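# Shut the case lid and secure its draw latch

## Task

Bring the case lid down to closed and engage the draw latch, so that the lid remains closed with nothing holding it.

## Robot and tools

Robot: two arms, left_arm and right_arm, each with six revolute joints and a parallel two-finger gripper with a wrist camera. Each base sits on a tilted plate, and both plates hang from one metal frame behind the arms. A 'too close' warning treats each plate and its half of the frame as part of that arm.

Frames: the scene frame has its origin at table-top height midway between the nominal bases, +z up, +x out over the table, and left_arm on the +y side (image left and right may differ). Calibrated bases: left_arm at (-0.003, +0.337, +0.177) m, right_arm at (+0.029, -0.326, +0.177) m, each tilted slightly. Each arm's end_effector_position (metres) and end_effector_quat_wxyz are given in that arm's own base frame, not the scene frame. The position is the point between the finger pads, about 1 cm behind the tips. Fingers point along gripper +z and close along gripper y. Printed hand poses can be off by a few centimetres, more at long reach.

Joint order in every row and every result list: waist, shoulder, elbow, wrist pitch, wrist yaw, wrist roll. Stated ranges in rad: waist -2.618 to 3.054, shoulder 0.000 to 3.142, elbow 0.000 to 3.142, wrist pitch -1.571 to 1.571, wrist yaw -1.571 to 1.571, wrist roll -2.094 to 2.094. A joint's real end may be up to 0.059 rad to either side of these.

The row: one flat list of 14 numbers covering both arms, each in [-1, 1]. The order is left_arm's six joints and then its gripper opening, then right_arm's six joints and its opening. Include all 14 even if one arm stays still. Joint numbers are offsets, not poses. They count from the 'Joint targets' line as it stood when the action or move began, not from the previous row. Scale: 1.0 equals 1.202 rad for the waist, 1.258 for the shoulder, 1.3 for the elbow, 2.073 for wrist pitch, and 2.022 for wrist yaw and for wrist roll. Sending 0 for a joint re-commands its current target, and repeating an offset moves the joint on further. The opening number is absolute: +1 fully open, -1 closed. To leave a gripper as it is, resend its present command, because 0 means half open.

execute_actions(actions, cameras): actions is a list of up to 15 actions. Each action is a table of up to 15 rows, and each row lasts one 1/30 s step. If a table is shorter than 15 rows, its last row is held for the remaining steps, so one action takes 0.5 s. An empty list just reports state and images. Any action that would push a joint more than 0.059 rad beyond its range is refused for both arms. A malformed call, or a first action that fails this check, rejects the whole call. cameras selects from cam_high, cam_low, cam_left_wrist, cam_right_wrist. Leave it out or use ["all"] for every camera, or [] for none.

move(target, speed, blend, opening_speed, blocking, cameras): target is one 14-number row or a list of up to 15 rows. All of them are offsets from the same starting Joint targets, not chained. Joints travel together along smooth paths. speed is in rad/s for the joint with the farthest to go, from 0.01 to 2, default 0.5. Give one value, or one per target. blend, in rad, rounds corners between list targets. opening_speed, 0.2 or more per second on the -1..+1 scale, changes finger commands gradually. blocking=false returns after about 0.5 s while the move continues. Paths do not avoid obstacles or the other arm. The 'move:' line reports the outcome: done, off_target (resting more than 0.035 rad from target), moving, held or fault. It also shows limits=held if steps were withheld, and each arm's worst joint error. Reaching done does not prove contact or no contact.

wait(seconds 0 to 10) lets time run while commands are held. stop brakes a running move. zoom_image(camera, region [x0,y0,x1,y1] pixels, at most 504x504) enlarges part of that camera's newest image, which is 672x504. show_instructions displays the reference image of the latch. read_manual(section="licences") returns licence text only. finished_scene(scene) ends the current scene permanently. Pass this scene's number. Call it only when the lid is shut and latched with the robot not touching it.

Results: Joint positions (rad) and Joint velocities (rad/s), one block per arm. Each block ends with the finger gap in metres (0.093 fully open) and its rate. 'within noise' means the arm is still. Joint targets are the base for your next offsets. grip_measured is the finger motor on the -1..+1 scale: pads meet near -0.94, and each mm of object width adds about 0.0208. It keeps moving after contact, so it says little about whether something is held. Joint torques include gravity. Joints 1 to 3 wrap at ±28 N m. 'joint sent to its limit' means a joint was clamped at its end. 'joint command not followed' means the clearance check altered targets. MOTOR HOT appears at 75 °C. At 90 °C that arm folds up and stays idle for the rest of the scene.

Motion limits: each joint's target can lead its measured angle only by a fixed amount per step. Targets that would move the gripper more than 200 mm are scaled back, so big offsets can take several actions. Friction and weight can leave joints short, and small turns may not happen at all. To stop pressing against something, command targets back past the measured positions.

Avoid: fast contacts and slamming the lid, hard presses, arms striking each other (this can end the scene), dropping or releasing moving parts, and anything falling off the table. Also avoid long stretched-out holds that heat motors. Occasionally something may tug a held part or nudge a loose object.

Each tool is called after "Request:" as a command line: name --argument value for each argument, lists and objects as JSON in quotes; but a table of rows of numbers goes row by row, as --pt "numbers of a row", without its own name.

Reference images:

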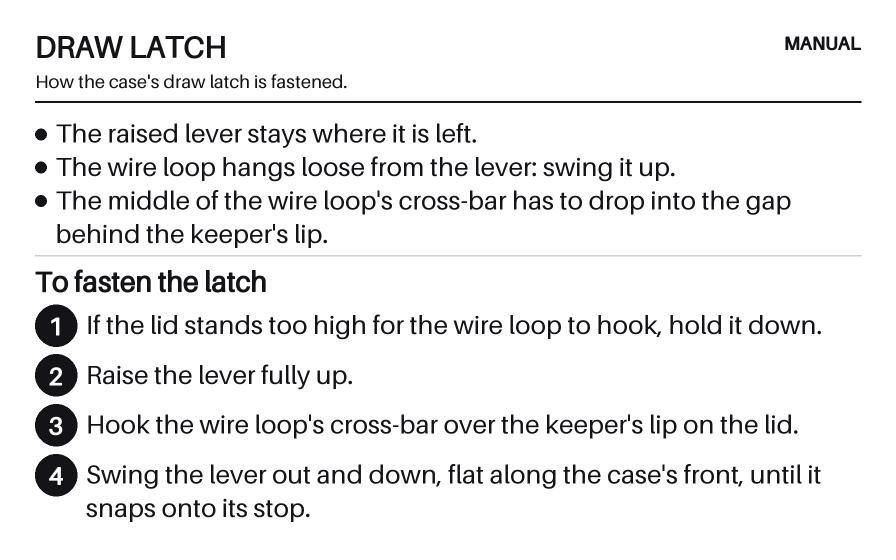

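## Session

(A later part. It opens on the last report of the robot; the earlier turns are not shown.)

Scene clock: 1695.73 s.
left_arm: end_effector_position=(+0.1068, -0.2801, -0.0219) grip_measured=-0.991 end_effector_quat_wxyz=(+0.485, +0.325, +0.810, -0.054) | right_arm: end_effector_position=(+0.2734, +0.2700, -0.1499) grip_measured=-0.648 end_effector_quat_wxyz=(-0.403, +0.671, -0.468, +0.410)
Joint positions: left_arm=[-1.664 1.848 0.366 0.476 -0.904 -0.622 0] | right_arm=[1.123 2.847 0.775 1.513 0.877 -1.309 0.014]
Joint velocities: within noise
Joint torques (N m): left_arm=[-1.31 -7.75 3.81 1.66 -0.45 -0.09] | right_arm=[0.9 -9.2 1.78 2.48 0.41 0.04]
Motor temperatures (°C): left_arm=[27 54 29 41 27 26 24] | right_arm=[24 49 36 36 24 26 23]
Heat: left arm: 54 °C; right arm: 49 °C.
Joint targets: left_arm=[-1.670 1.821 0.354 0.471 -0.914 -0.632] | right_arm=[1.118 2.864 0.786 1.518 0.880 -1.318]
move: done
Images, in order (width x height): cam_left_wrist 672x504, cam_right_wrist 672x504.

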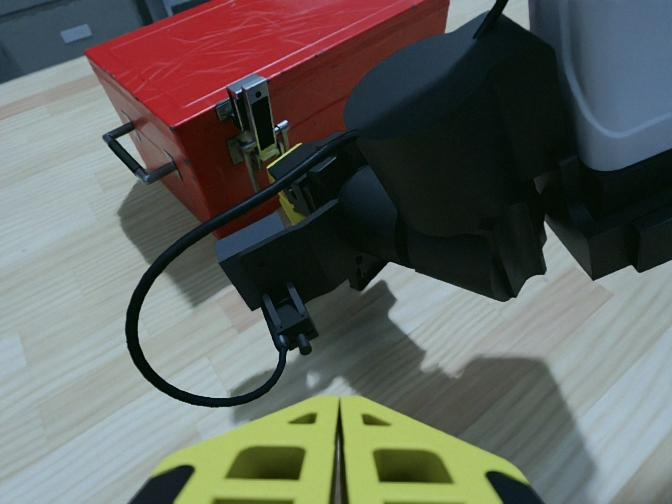

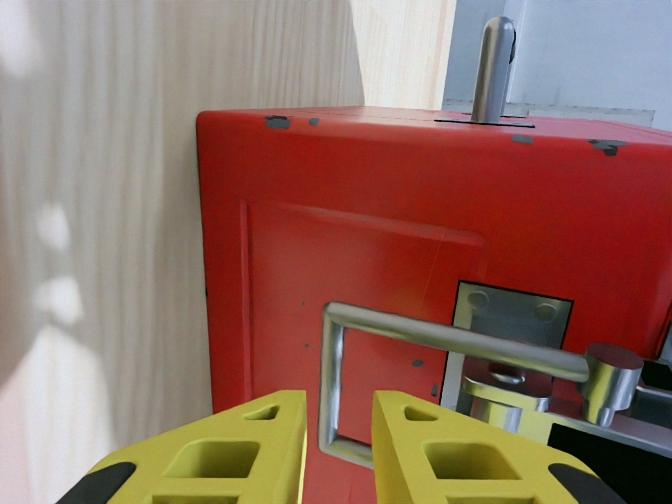

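Request:
move --target '[0,0,0,0,0,0,-1,-0.0390,0.0179,0.0387,0,-0.0196,-0.0188,-0.65]' --speed 0.25 --cameras '["cam_left_wrist","cam_right_wrist"]'

Request:
zoom_image --camera "cam_right_wrist" --region '[200, 200, 500, 500]'

Scene clock: 1701.00 s.
left_arm: end_effector_position=(+0.1068, -0.2801, -0.0219) grip_measured=-0.991 end_effector_quat_wxyz=(+0.485, +0.325, +0.810, -0.054) | right_arm: end_effector_position=(+0.2830, +0.2682, -0.1576) grip_measured=-0.648 end_effector_quat_wxyz=(-0.395, +0.675, -0.465, +0.416)
Joint positions: left_arm=[-1.664 1.848 0.366 0.476 -0.904 -0.622 0] | right_arm=[1.091 2.875 0.811 1.514 0.857 -1.345 0.014]
Joint velocities: within noise
Joint torques (N m): left_arm=[-1.26 -7.79 3.79 1.65 -0.45 -0.09] | right_arm=[-0.21 -9.92 3.02 2.48 0.17 0.04]
Motor temperatures (°C): left_arm=[27 54 29 41 27 26 24] | right_arm=[24 49 36 36 24 26 23]
Heat: left arm: 54 °C; right arm: 49 °C.
Joint targets: left_arm=[-1.670 1.821 0.354 0.471 -0.914 -0.632] | right_arm=[1.071 2.886 0.836 1.518 0.841 -1.357]
move: done
Images, in order (width x height): cam_left_wrist 672x504, cam_right_wrist 672x504.

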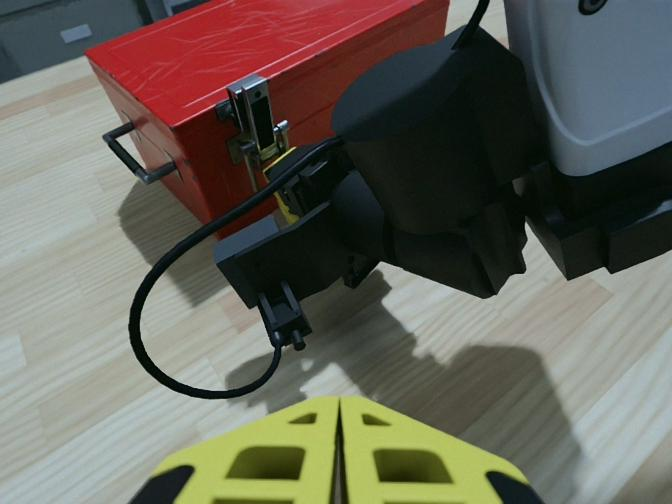

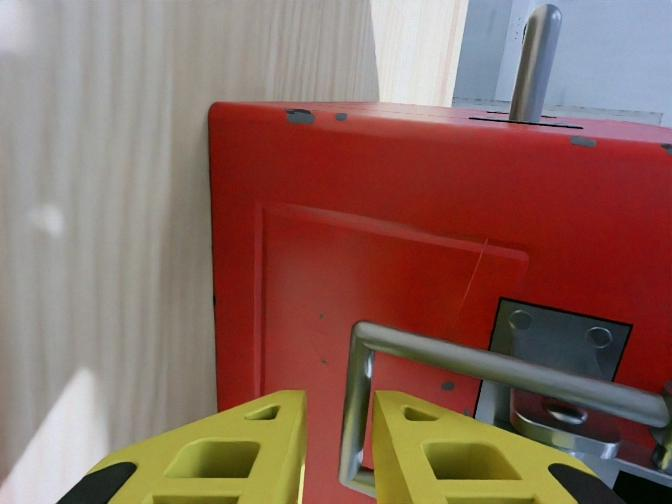

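Scaled by 1.680 from the camera's 672x504 image, which has a finer 960x720 frame.

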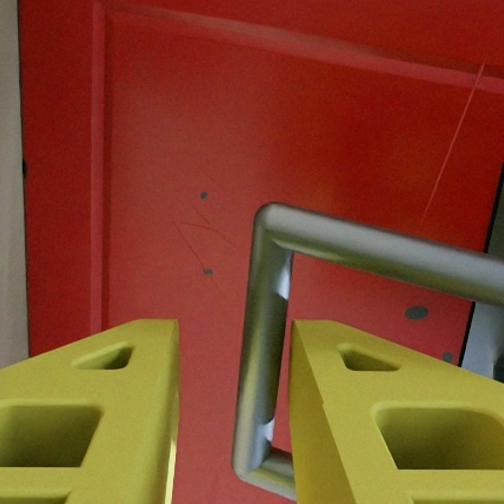

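Request:
move --target '[0,0,0,0,0,0,-1,-0.0187,-0.0128,0.0132,-0.0098,-0.0101,-0.0079,-0.65]' --speed 0.25 --cameras '["cam_left_wrist","cam_right_wrist"]'

Request:
zoom_image --camera "cam_right_wrist" --region '[200, 200, 500, 500]'

Scene clock: 1710.10 s.
left_arm: end_effector_position=(+0.1068, -0.2801, -0.0219) grip_measured=-0.991 end_effector_quat_wxyz=(+0.485, +0.325, +0.810, -0.054) | right_arm: end_effector_position=(+0.2898, +0.2707, -0.1589) grip_measured=-0.648 end_effector_quat_wxyz=(-0.394, +0.678, -0.463, +0.414)
Joint positions: left_arm=[-1.664 1.848 0.366 0.476 -0.904 -0.622 0] | right_arm=[1.071 2.875 0.83 1.504 0.833 -1.363 0.014]
Joint velocities: within noise
Joint torques (N m): left_arm=[-1.25 -7.75 3.81 1.65 -0.44 -0.1] | right_arm=[-0.35 -11.69 3 2.38 0.2 0.04]
Motor temperatures (°C): left_arm=[27 54 29 41 27 26 24] | right_arm=[24 48 36 36 24 26 23]
Heat: left arm: 54 °C; right arm: 48 °C.
Joint targets: left_arm=[-1.670 1.821 0.354 0.471 -0.914 -0.632] | right_arm=[1.048 2.870 0.853 1.498 0.820 -1.373]
move: done
Images, in order (width x height): cam_left_wrist 672x504, cam_right_wrist 672x504.

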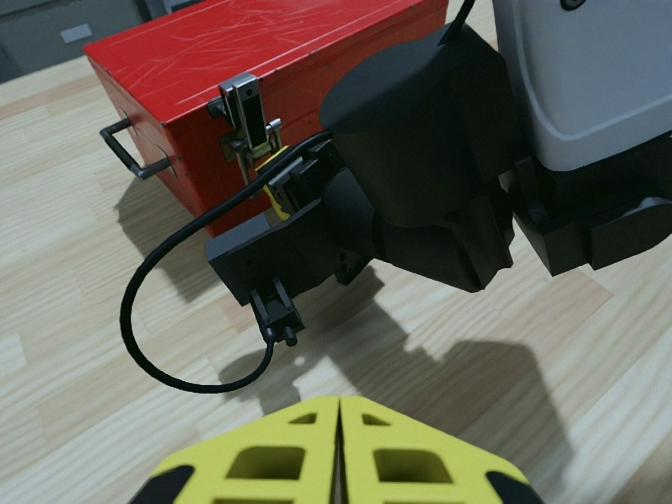

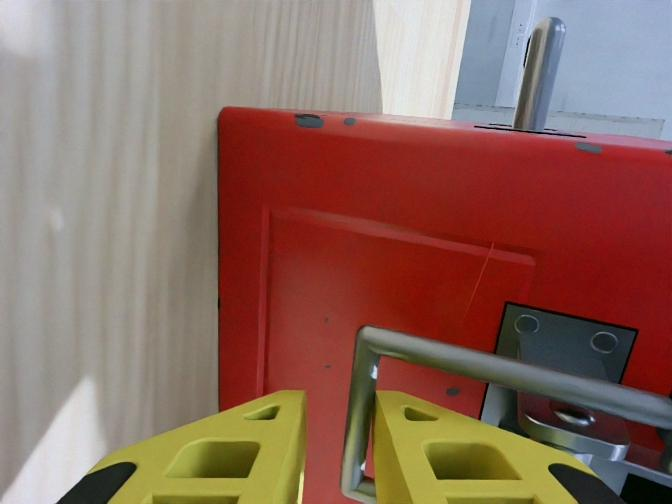

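Scaled by 1.680 from the camera's 672x504 image, which has a finer 960x720 frame.

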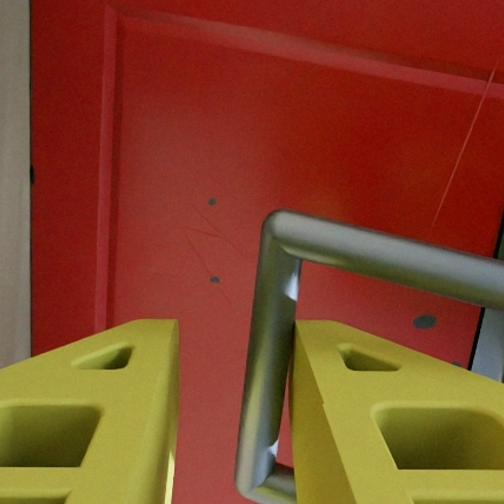

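Request:
move --target '[0,0,0,0,0,0,-1,0.0285,-0.0421,-0.0506,-0.0029,0.0146,0.0125,-0.65]' --speed 0.25 --cameras '["cam_left_wrist","cam_right_wrist"]'

Request:
zoom_image --camera "cam_right_wrist" --region '[200, 200, 500, 500]'

Scene clock: 1720.50 s.
left_arm: end_effector_position=(+0.1068, -0.2801, -0.0219) grip_measured=-0.991 end_effector_quat_wxyz=(+0.485, +0.324, +0.810, -0.054) | right_arm: end_effector_position=(+0.2864, +0.2685, -0.1523) grip_measured=-0.648 end_effector_quat_wxyz=(-0.393, +0.679, -0.462, +0.413)
Joint positions: left_arm=[-1.664 1.848 0.366 0.476 -0.904 -0.622 0] | right_arm=[1.077 2.847 0.796 1.502 0.836 -1.357 0.014]
Joint velocities: within noise
Joint torques (N m): left_arm=[-1.25 -7.75 3.77 1.67 -0.45 -0.09] | right_arm=[1.78 -14 0.55 2.32 0.5 0.19]
Motor temperatures (°C): left_arm=[27 54 29 41 27 26 24] | right_arm=[24 49 36 36 24 26 23]
Heat: left arm: 54 °C; right arm: 49 °C.
Joint targets: left_arm=[-1.670 1.821 0.354 0.471 -0.914 -0.632] | right_arm=[1.083 2.817 0.788 1.492 0.850 -1.347]
move: done
Images, in order (width x height): cam_left_wrist 672x504, cam_right_wrist 672x504.

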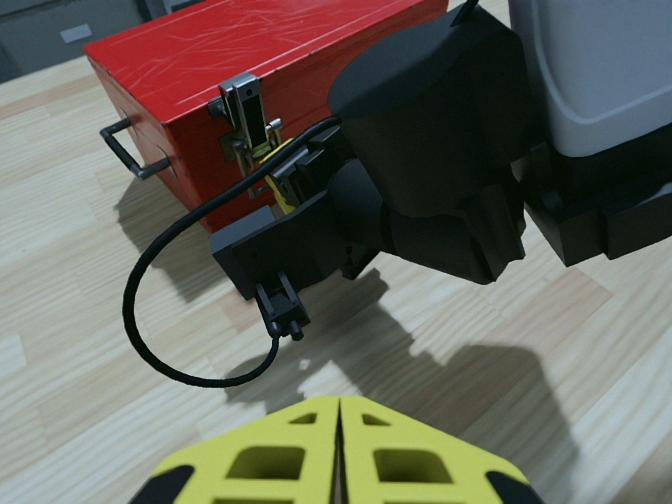

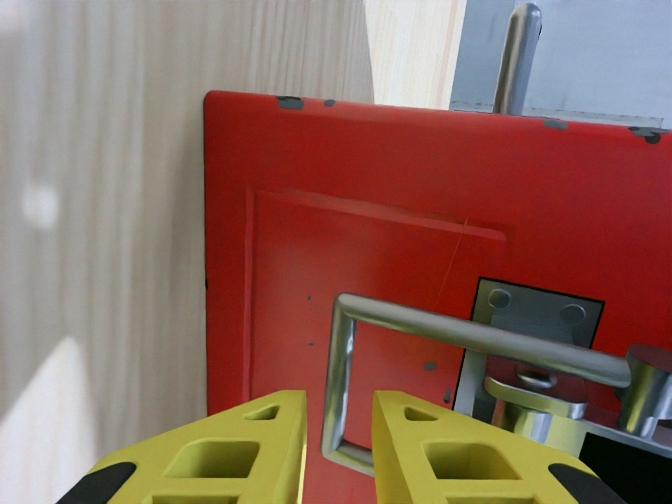

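Scaled by 1.680 from the camera's 672x504 image, which has a finer 960x720 frame.

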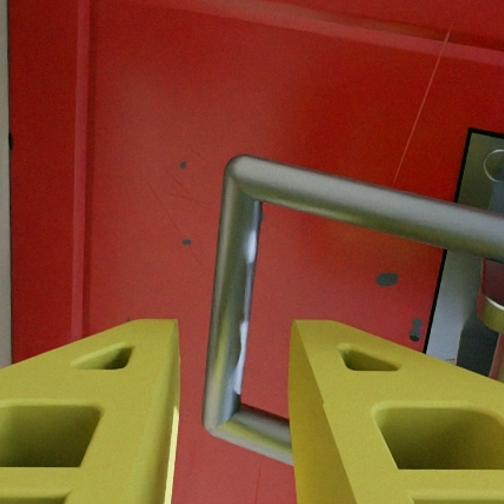

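Request:
move --target '[0,0,0,0,0,0,-1,-0.0202,0.0313,0.0518,-0.0075,-0.0103,-0.0093,-0.65]' --speed 0.25 --cameras '["cam_left_wrist","cam_right_wrist"]'

Request:
zoom_image --camera "cam_right_wrist" --region '[200, 200, 500, 500]'

Scene clock: 1728.60 s.
left_arm: end_effector_position=(+0.1068, -0.2801, -0.0219) grip_measured=-0.991 end_effector_quat_wxyz=(+0.485, +0.324, +0.810, -0.054) | right_arm: end_effector_position=(+0.2914, +0.2731, -0.1545) grip_measured=-0.649 end_effector_quat_wxyz=(-0.391, +0.678, -0.465, +0.415)
Joint positions: left_arm=[-1.664 1.848 0.366 0.476 -0.904 -0.622 0] | right_arm=[1.072 2.847 0.827 1.467 0.838 -1.356 0.014]
Joint velocities: within noise
Joint torques (N m): left_arm=[-1.24 -7.73 3.81 1.65 -0.45 -0.09] | right_arm=[0.36 -10.22 3.45 2.54 0.26 0.04]
Motor temperatures (°C): left_arm=[27 54 29 41 27 26 24] | right_arm=[24 50 36 37 24 26 23]
Heat: left arm: 54 °C; right arm: 50 °C.
Joint targets: left_arm=[-1.670 1.821 0.354 0.471 -0.914 -0.632] | right_arm=[1.058 2.857 0.855 1.477 0.829 -1.366]
move: done
Images, in order (width x height): cam_left_wrist 672x504, cam_right_wrist 672x504.

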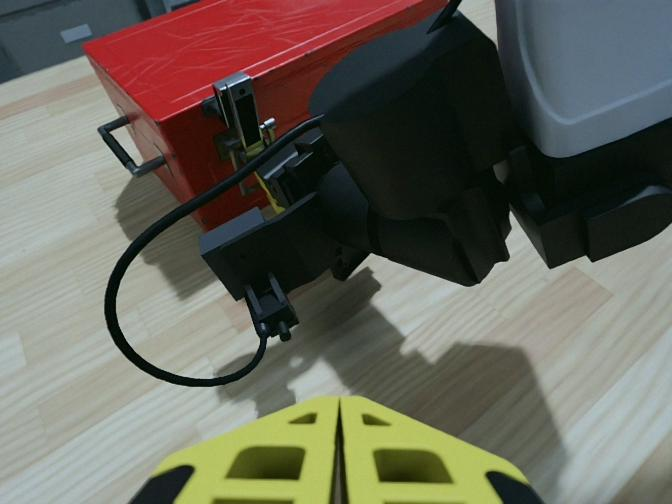

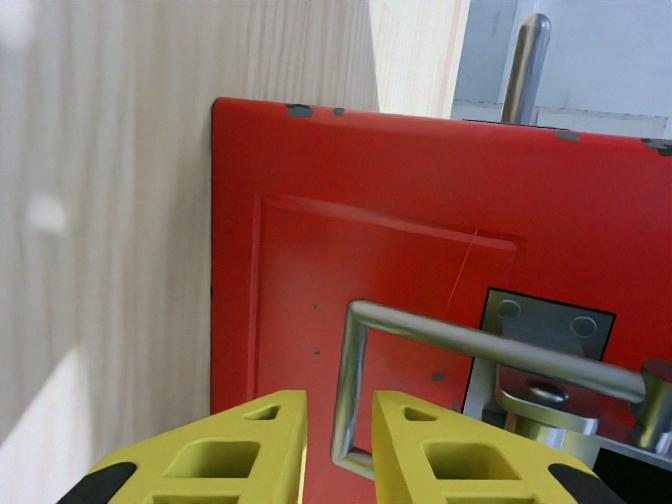

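Scaled by 1.680 from the camera's 672x504 image, which has a finer 960x720 frame.

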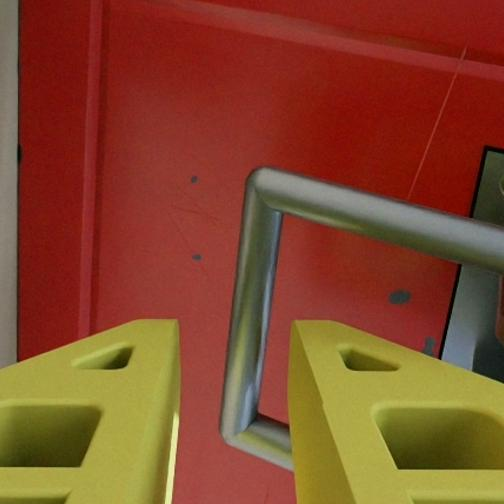

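Request:
move --pt "0 0 0 0 0 0 -1 0.0591 -0.0246 -0.0869 0.0193 0.0297 0.0277 -0.6" --pt "0 0 0 0 0 0 -1 0.1709 -0.3235 -0.1795 -0.2842 0.0424 0.2014 -0.6" --speed 0.5

Request:
zoom_image --camera "cam_left_wrist" --region '[60, 20, 460, 320]'

Scene clock: 1766.33 s.
left_arm: end_effector_position=(+0.1068, -0.2801, -0.0219) grip_measured=-0.991 end_effector_quat_wxyz=(+0.485, +0.324, +0.810, -0.054) | right_arm: end_effector_position=(+0.2254, +0.2689, -0.1191) grip_measured=-0.602 end_effector_quat_wxyz=(-0.337, +0.708, -0.499, +0.369)
Joint positions: left_arm=[-1.664 1.848 0.366 0.476 -0.904 -0.622 0] | right_arm=[1.259 2.474 0.633 0.902 0.902 -0.968 0.016]
Joint velocities: within noise
Joint torques (N m): left_arm=[-1.25 -7.73 3.79 1.66 -0.45 -0.09] | right_arm=[1.35 -12.36 1.35 1.86 0.68 0.22]
Motor temperatures (°C): left_arm=[27 53 29 40 27 26 24] | right_arm=[24 49 36 37 24 26 23]
Heat: left arm: 53 °C; right arm: 49 °C.
Joint targets: left_arm=[-1.670 1.821 0.354 0.471 -0.914 -0.632] | right_arm=[1.264 2.450 0.622 0.887 0.914 -0.959]
move: done

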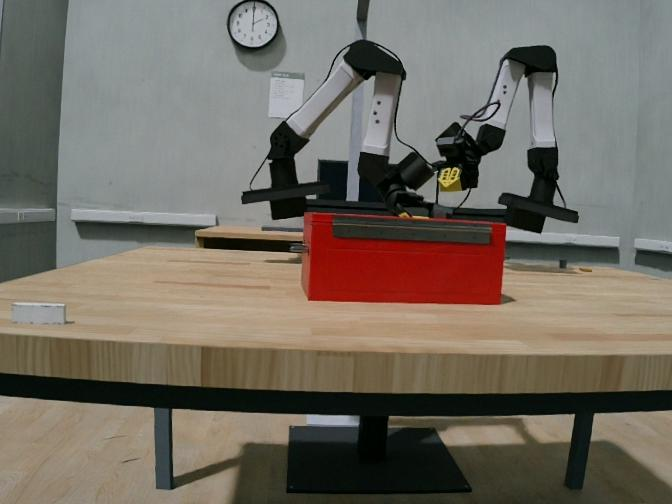

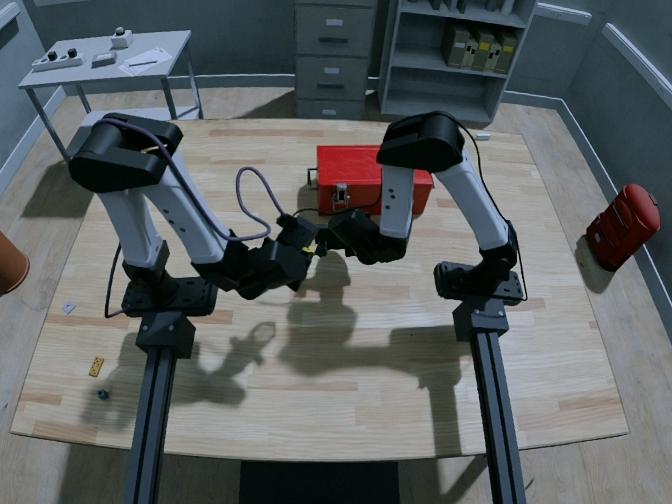

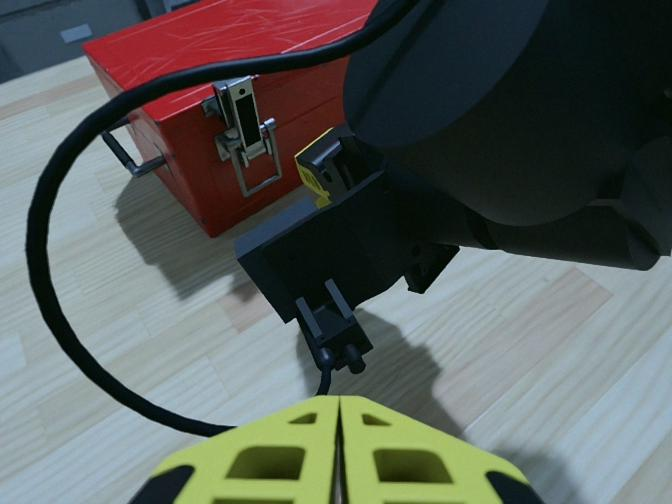

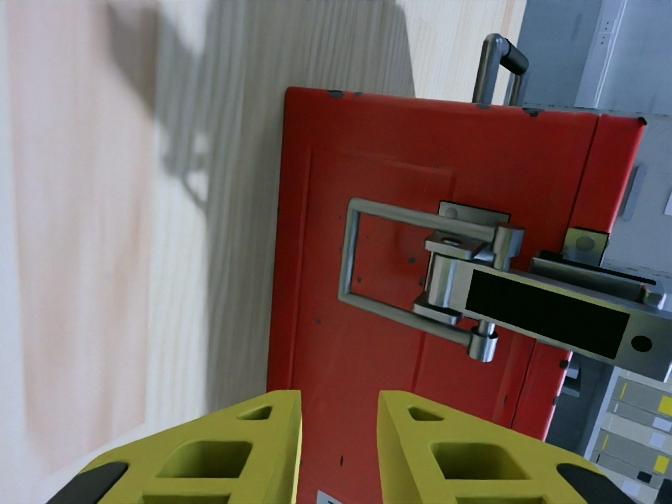

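Scaled by 1.260 from the camera's 672x504 image, which has a finer 960x720 frame.

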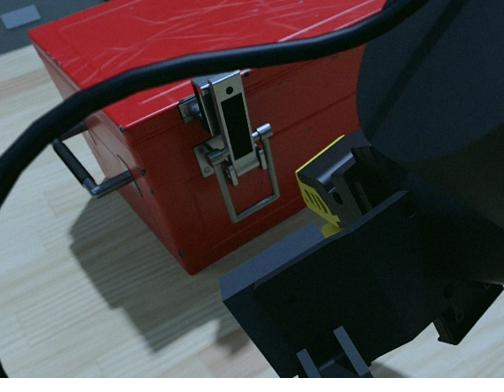

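Request:
zoom_image --camera "cam_right_wrist" --region '[400, 180, 672, 400]'

Scaled by 1.853 from the camera's 672x504 image, which has a finer 960x720 frame.

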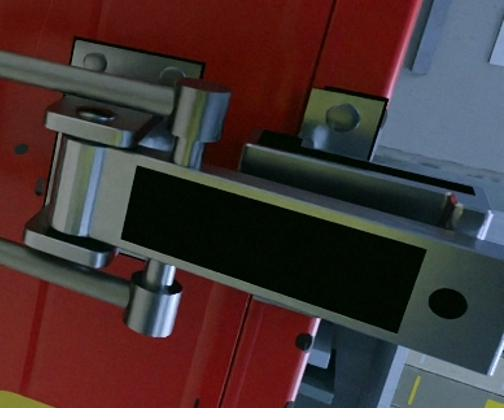

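Request:
zoom_image --camera "cam_left_wrist" --region '[140, 40, 380, 220]'

Request:
zoom_image --camera "cam_high" --region '[290, 120, 450, 240]'

Scaled by 2.100 from the camera's 672x504 image, which has a finer 960x720 frame.

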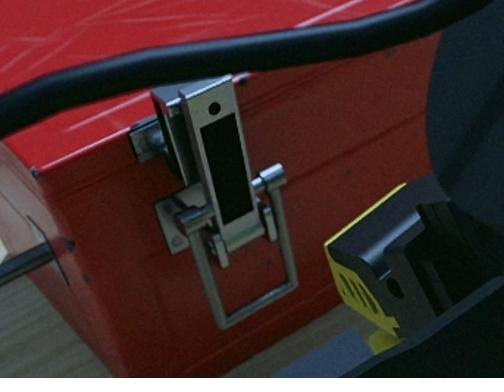

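Scaled by 3.150 from the camera's 672x504 image, which has a finer 960x720 frame.

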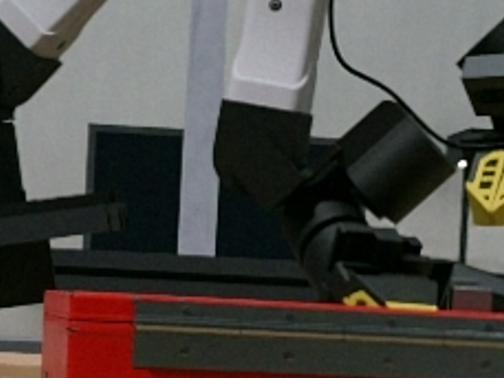

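Request:
move --target '[0,0,0,0,0,0,-1,-0.8852,-0.6757,0.2138,-0.7173,-0.4520,0.4743,-0.6]' --speed 0.8

Request:
zoom_image --camera "cam_left_wrist" --region '[60, 0, 500, 300]'

Scene clock: 1814.40 s.
left_arm: end_effector_position=(+0.1068, -0.2801, -0.0219) grip_measured=-0.991 end_effector_quat_wxyz=(+0.485, +0.324, +0.810, -0.054) | right_arm: end_effector_position=(+0.3065, +0.0607, +0.0219) grip_measured=-0.602 end_effector_quat_wxyz=(+0.123, -0.104, +0.987, +0.005)
Joint positions: left_arm=[-1.664 1.848 0.366 0.476 -0.904 -0.622 0] | right_arm=[0.203 1.614 0.877 -0.587 0.014 -0.009 0.016]
Joint velocities: within noise
Joint torques (N m): left_arm=[-1.26 -7.76 3.81 1.66 -0.45 -0.09] | right_arm=[1.2 -8.99 7.45 0.98 -0.05 0.15]
Motor temperatures (°C): left_arm=[27 53 29 39 27 26 24] | right_arm=[24 51 35 35 24 26 23]
Heat: left arm: 53 °C; right arm: 51 °C.
Joint targets: left_arm=[-1.670 1.821 0.354 0.471 -0.914 -0.632] | right_arm=[0.200 1.600 0.900 -0.600 0.000 0.000]
move: done

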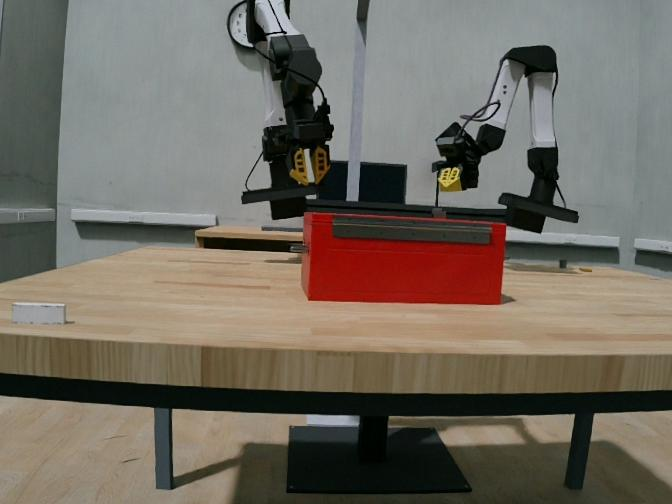

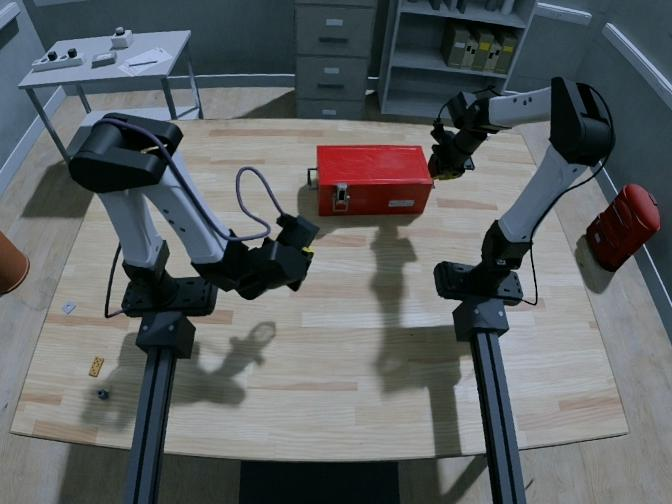

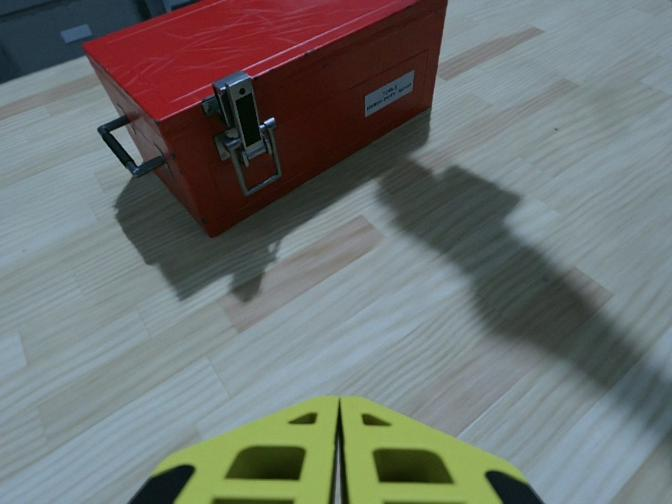

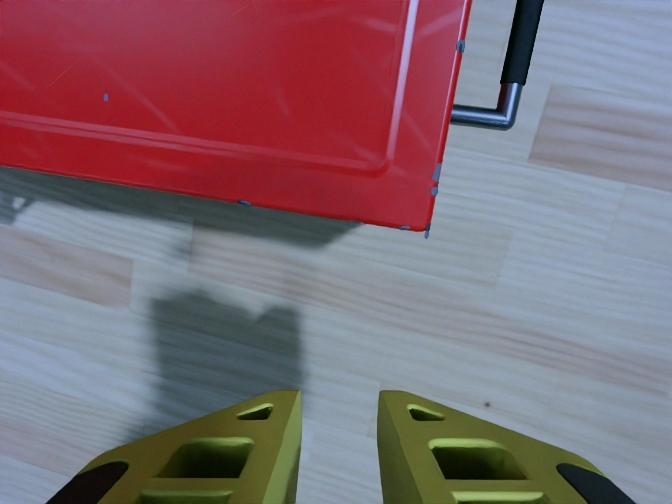

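Scaled by 1.145 from the camera's 672x504 image, which has a finer 960x720 frame.

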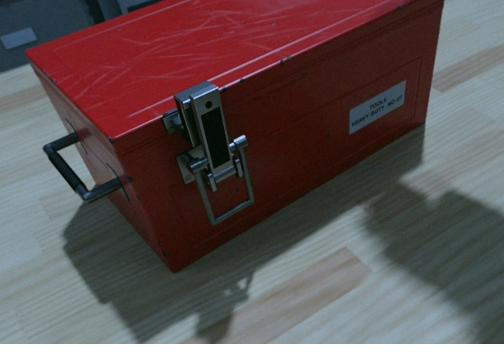

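Request:
move --target '[0.3847,0.6987,0.8108,0.1862,-0.1859,0.9708,-0.6,0,0,0,0,0,0,-0.6]' --speed 0.7

Scene clock: 1839.33 s.
left_arm: end_effector_position=(+0.3221, -0.3984, -0.0475) grip_measured=-0.601 end_effector_quat_wxyz=(+0.387, +0.561, +0.501, +0.533) | right_arm: end_effector_position=(+0.3061, +0.0607, +0.0219) grip_measured=-0.602 end_effector_quat_wxyz=(+0.122, -0.104, +0.987, +0.005)
Joint positions: left_arm=[-1.211 2.683 1.373 0.83 -1.281 1.321 0.016] | right_arm=[0.203 1.614 0.877 -0.589 0.014 -0.009 0.016]
Joint velocities: within noise
Joint torques (N m): left_arm=[-1.59 -11.36 9.18 2.19 -0.24 0.06] | right_arm=[1.18 -8.99 7.45 0.98 -0.06 0.15]
Motor temperatures (°C): left_arm=[27 53 29 39 27 26 24] | right_arm=[24 49 40 33 24 26 23]
Heat: left arm: 53 °C; right arm: 49 °C.
Joint targets: left_arm=[-1.208 2.700 1.408 0.857 -1.290 1.331] | right_arm=[0.200 1.600 0.900 -0.599 0.001 0.000]
move: done

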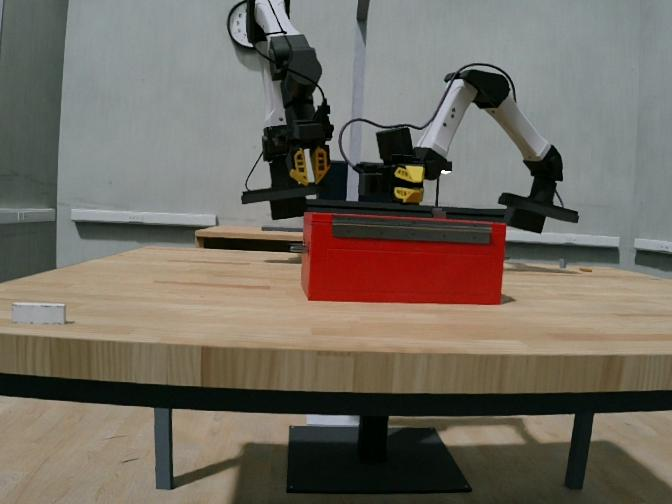

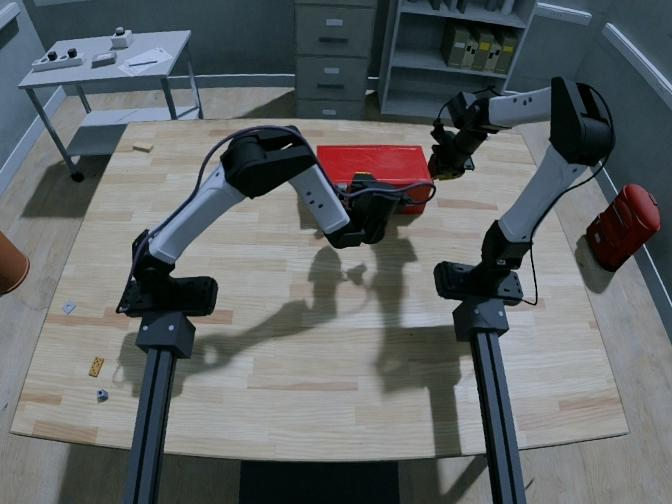

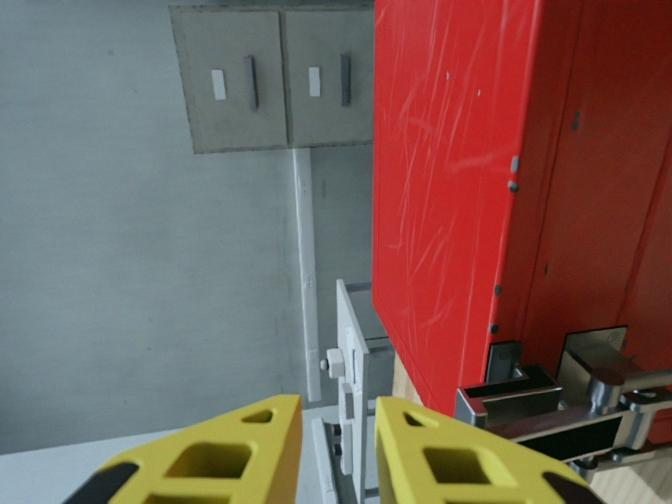

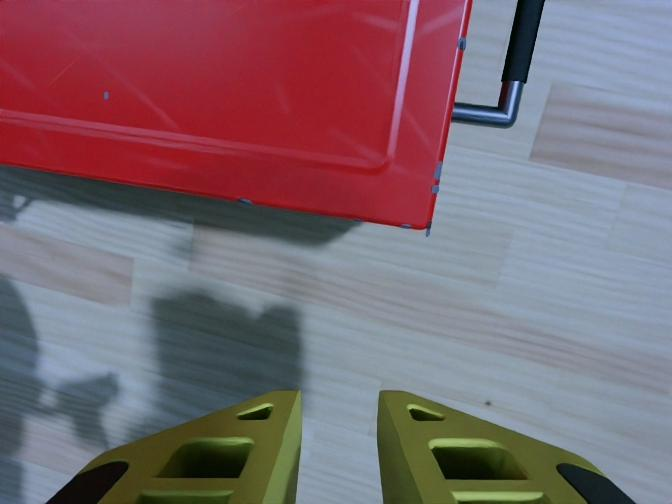

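Request:
zoom_image --camera "cam_left_wrist" --region '[430, 300, 672, 504]'

Scaled by 2.083 from the camera's 672x504 image, which has a finer 960x720 frame.

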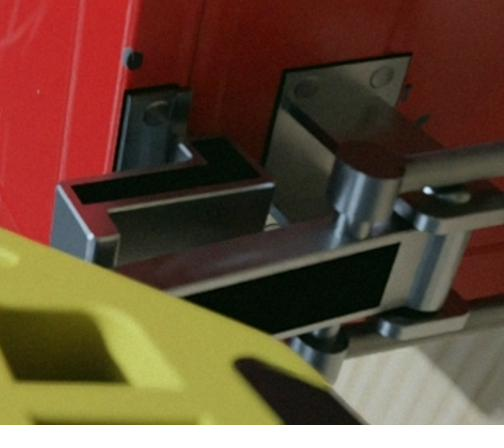

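Request:
move --target '[0,0.3051,0,0.1851,0,0,-0.6,0,0,0,0,0,0,-0.6]' --speed 0.4

Scene clock: 1848.13 s.
left_arm: end_effector_position=(+0.2995, -0.3379, -0.1756) grip_measured=-0.601 end_effector_quat_wxyz=(+0.387, +0.560, +0.501, +0.533) | right_arm: end_effector_position=(+0.3061, +0.0607, +0.0219) grip_measured=-0.602 end_effector_quat_wxyz=(+0.122, -0.104, +0.987, +0.005)
Joint positions: left_arm=[-1.211 3.076 1.384 1.214 -1.282 1.322 0.016] | right_arm=[0.203 1.614 0.877 -0.589 0.014 -0.008 0.016]
Joint velocities: within noise
Joint torques (N m): left_arm=[-1.48 -11.63 6.04 2.21 -0.22 0.05] | right_arm=[1.2 -9.01 7.46 0.98 -0.06 0.15]
Motor temperatures (°C): left_arm=[27 57 31 40 27 26 24] | right_arm=[24 49 41 33 24 26 23]
Heat: left arm: 57 °C; right arm: 49 °C.
Joint targets: left_arm=[-1.208 3.083 1.408 1.240 -1.290 1.331] | right_arm=[0.200 1.600 0.900 -0.599 0.001 0.000]
move: done

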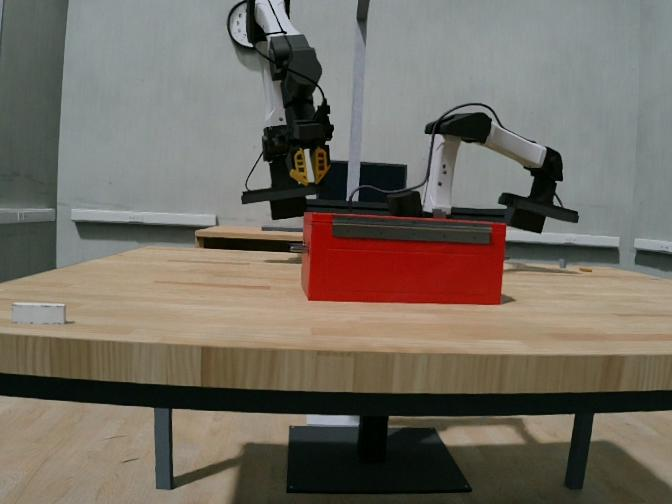

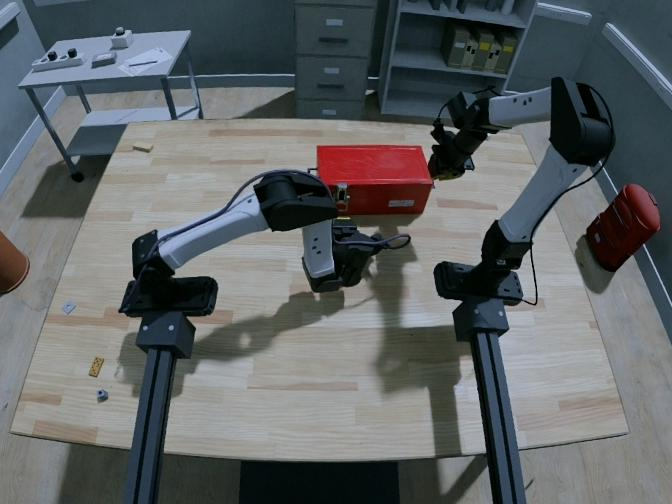

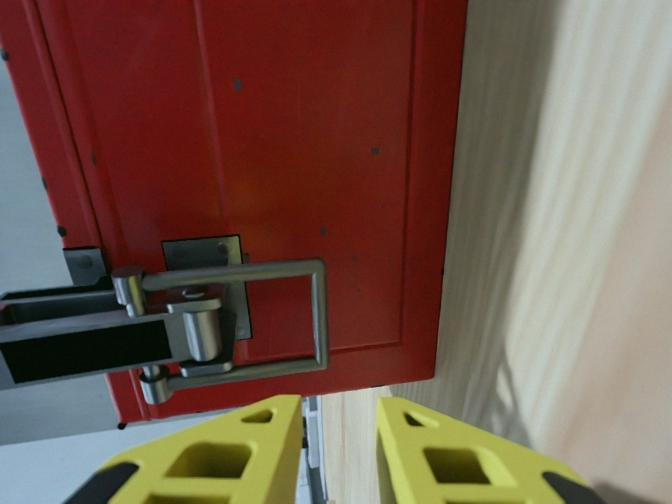

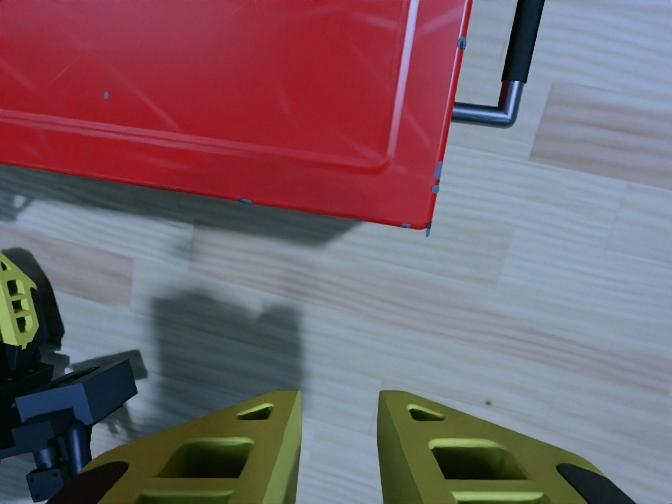

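Request:
zoom_image --camera "cam_left_wrist" --region '[100, 200, 400, 440]'

Scaled by 1.680 from the camera's 672x504 image, which has a finer 960x720 frame.

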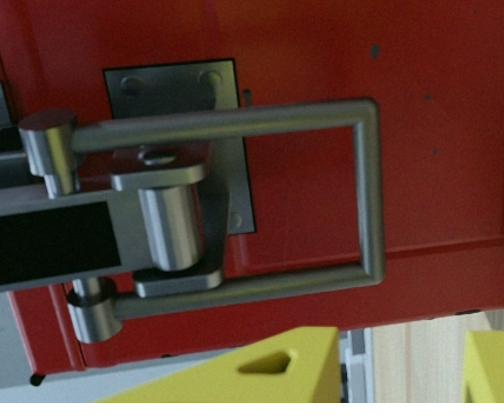

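Request:
move --target '[0.0873,0.0188,0.0269,0.0491,0.0481,0.0590,-0.68,0,0,0,0,0,0,-0.6]' --speed 0.3 --cameras '["cam_left_wrist"]'

Request:
zoom_image --camera "cam_left_wrist" --region '[150, 220, 450, 504]'

Scene clock: 1861.43 s.
left_arm: end_effector_position=(+0.3403, -0.3272, -0.1695) grip_measured=-0.678 end_effector_quat_wxyz=(+0.387, +0.553, +0.507, +0.536) | right_arm: end_effector_position=(+0.3060, +0.0607, +0.0218) grip_measured=-0.602 end_effector_quat_wxyz=(+0.122, -0.104, +0.987, +0.005)
Joint positions: left_arm=[-1.105 3.09 1.419 1.315 -1.202 1.44 0.013] | right_arm=[0.203 1.614 0.877 -0.589 0.014 -0.008 0.016]
Joint velocities: within noise
Joint torques (N m): left_arm=[-1.8 -10.89 6.09 2.26 0.01 0.07] | right_arm=[1.2 -8.99 7.45 0.99 -0.06 0.14]
Motor temperatures (°C): left_arm=[27 61 31 41 27 26 24] | right_arm=[24 48 42 33 24 26 23]
Heat: left arm: 61 °C; right arm: 48 °C.
Joint targets: left_arm=[-1.103 3.107 1.443 1.342 -1.193 1.450] | right_arm=[0.200 1.600 0.900 -0.600 0.001 0.000]
move: done
Images, in order (width x height): cam_left_wrist 672x504.

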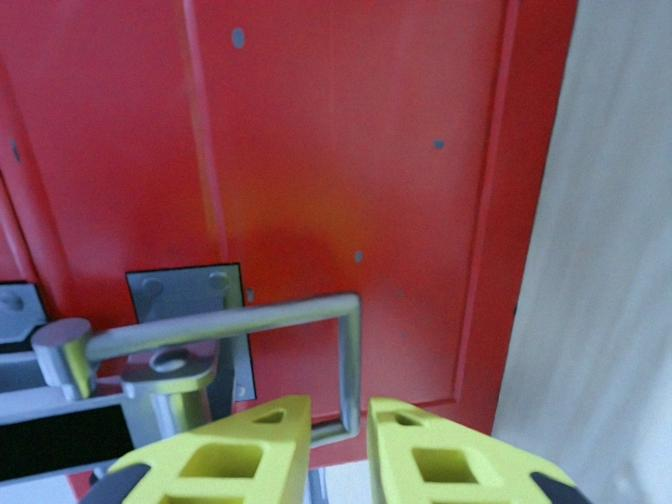

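Scaled by 1.680 from the camera's 672x504 image, which has a finer 960x720 frame.

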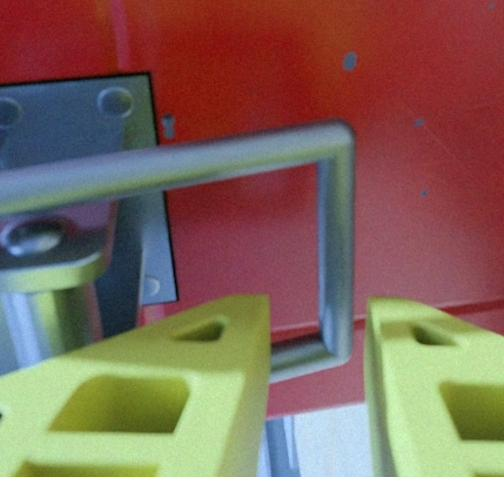

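Request:
move --target '[0.0317,0.0229,0.0363,0.0045,0.0183,0.0150,-0.68,0,0,0,0,0,0,-0.6]' --speed 0.25 --cameras '["cam_left_wrist"]'

Request:
zoom_image --camera "cam_left_wrist" --region '[150, 220, 450, 504]'

Scene clock: 1869.60 s.
left_arm: end_effector_position=(+0.3479, -0.3280, -0.1766) grip_measured=-0.678 end_effector_quat_wxyz=(+0.388, +0.557, +0.503, +0.535) | right_arm: end_effector_position=(+0.3060, +0.0607, +0.0218) grip_measured=-0.602 end_effector_quat_wxyz=(+0.122, -0.104, +0.987, +0.005)
Joint positions: left_arm=[-1.087 3.121 1.458 1.327 -1.174 1.467 0.013] | right_arm=[0.203 1.614 0.877 -0.589 0.013 -0.008 0.016]
Joint velocities: within noise
Joint torques (N m): left_arm=[-0.06 -11.23 6.95 2.25 0.11 0.11] | right_arm=[1.2 -8.99 7.45 0.99 -0.06 0.14]
Motor temperatures (°C): left_arm=[27 59 31 41 27 26 24] | right_arm=[24 48 42 32 24 26 23]
Heat: left arm: 59 °C; right arm: 48 °C.
Joint targets: left_arm=[-1.065 3.136 1.490 1.351 -1.156 1.481] | right_arm=[0.200 1.600 0.900 -0.600 0.000 0.000]
move: done
Images, in order (width x height): cam_left_wrist 672x504.

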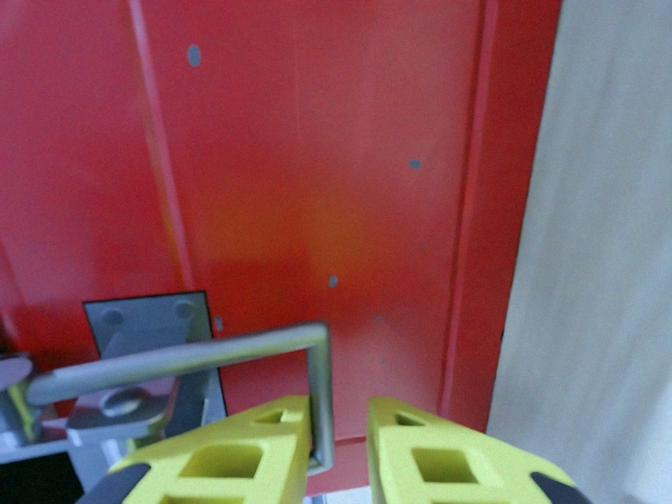

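Scaled by 1.680 from the camera's 672x504 image, which has a finer 960x720 frame.

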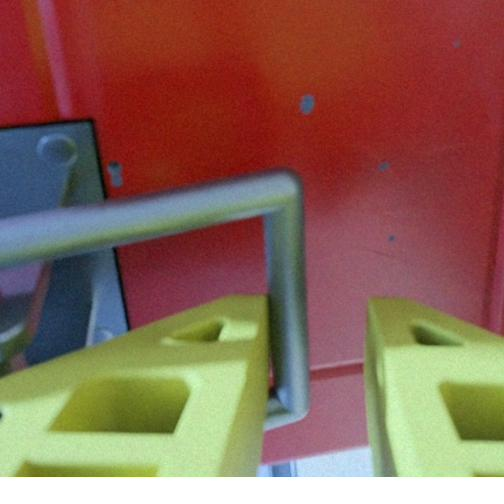

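Request:
move --pt "-0.0170 -0.0200 -0.0324 0.0016 -0.0097 -0.0081 -0.68 0 0 0 0 0 0 -0.6" --pt "0.0153 -0.0054 0.0055 -0.0008 0.0084 0.0059 -0.68 0 0 0 0 0 0 -0.6" --speed 0.2 --cameras '["cam_left_wrist"]'

Request:
zoom_image --camera "cam_left_wrist" --region '[150, 220, 450, 504]'

Scene clock: 1881.00 s.
left_arm: end_effector_position=(+0.3537, -0.3252, -0.1761) grip_measured=-0.678 end_effector_quat_wxyz=(+0.386, +0.556, +0.505, +0.536) | right_arm: end_effector_position=(+0.3060, +0.0607, +0.0218) grip_measured=-0.602 end_effector_quat_wxyz=(+0.122, -0.104, +0.987, +0.005)
Joint positions: left_arm=[-1.071 3.122 1.462 1.331 -1.165 1.475 0.013] | right_arm=[0.203 1.614 0.877 -0.589 0.013 -0.008 0.016]
Joint velocities: within noise
Joint torques (N m): left_arm=[0.12 -11.96 7.3 2.19 0.19 0.14] | right_arm=[1.18 -8.99 7.45 0.98 -0.06 0.14]
Motor temperatures (°C): left_arm=[27 61 32 42 27 26 23] | right_arm=[24 47 43 32 24 26 23]
Heat: left arm: 61 °C; right arm: 47 °C.
Joint targets: left_arm=[-1.047 3.129 1.497 1.350 -1.139 1.492] | right_arm=[0.200 1.600 0.900 -0.600 0.000 0.000]
move: off_target (left_arm); left_arm: the elbow is farthest, 0.036 rad from its target
Images, in order (width x height): cam_left_wrist 672x504.

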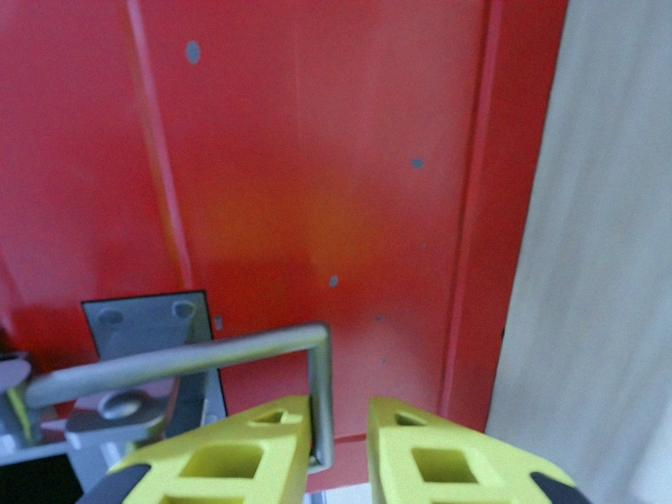

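Scaled by 1.680 from the camera's 672x504 image, which has a finer 960x720 frame.

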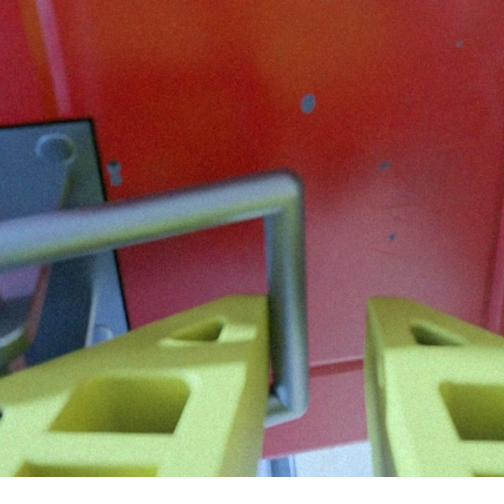

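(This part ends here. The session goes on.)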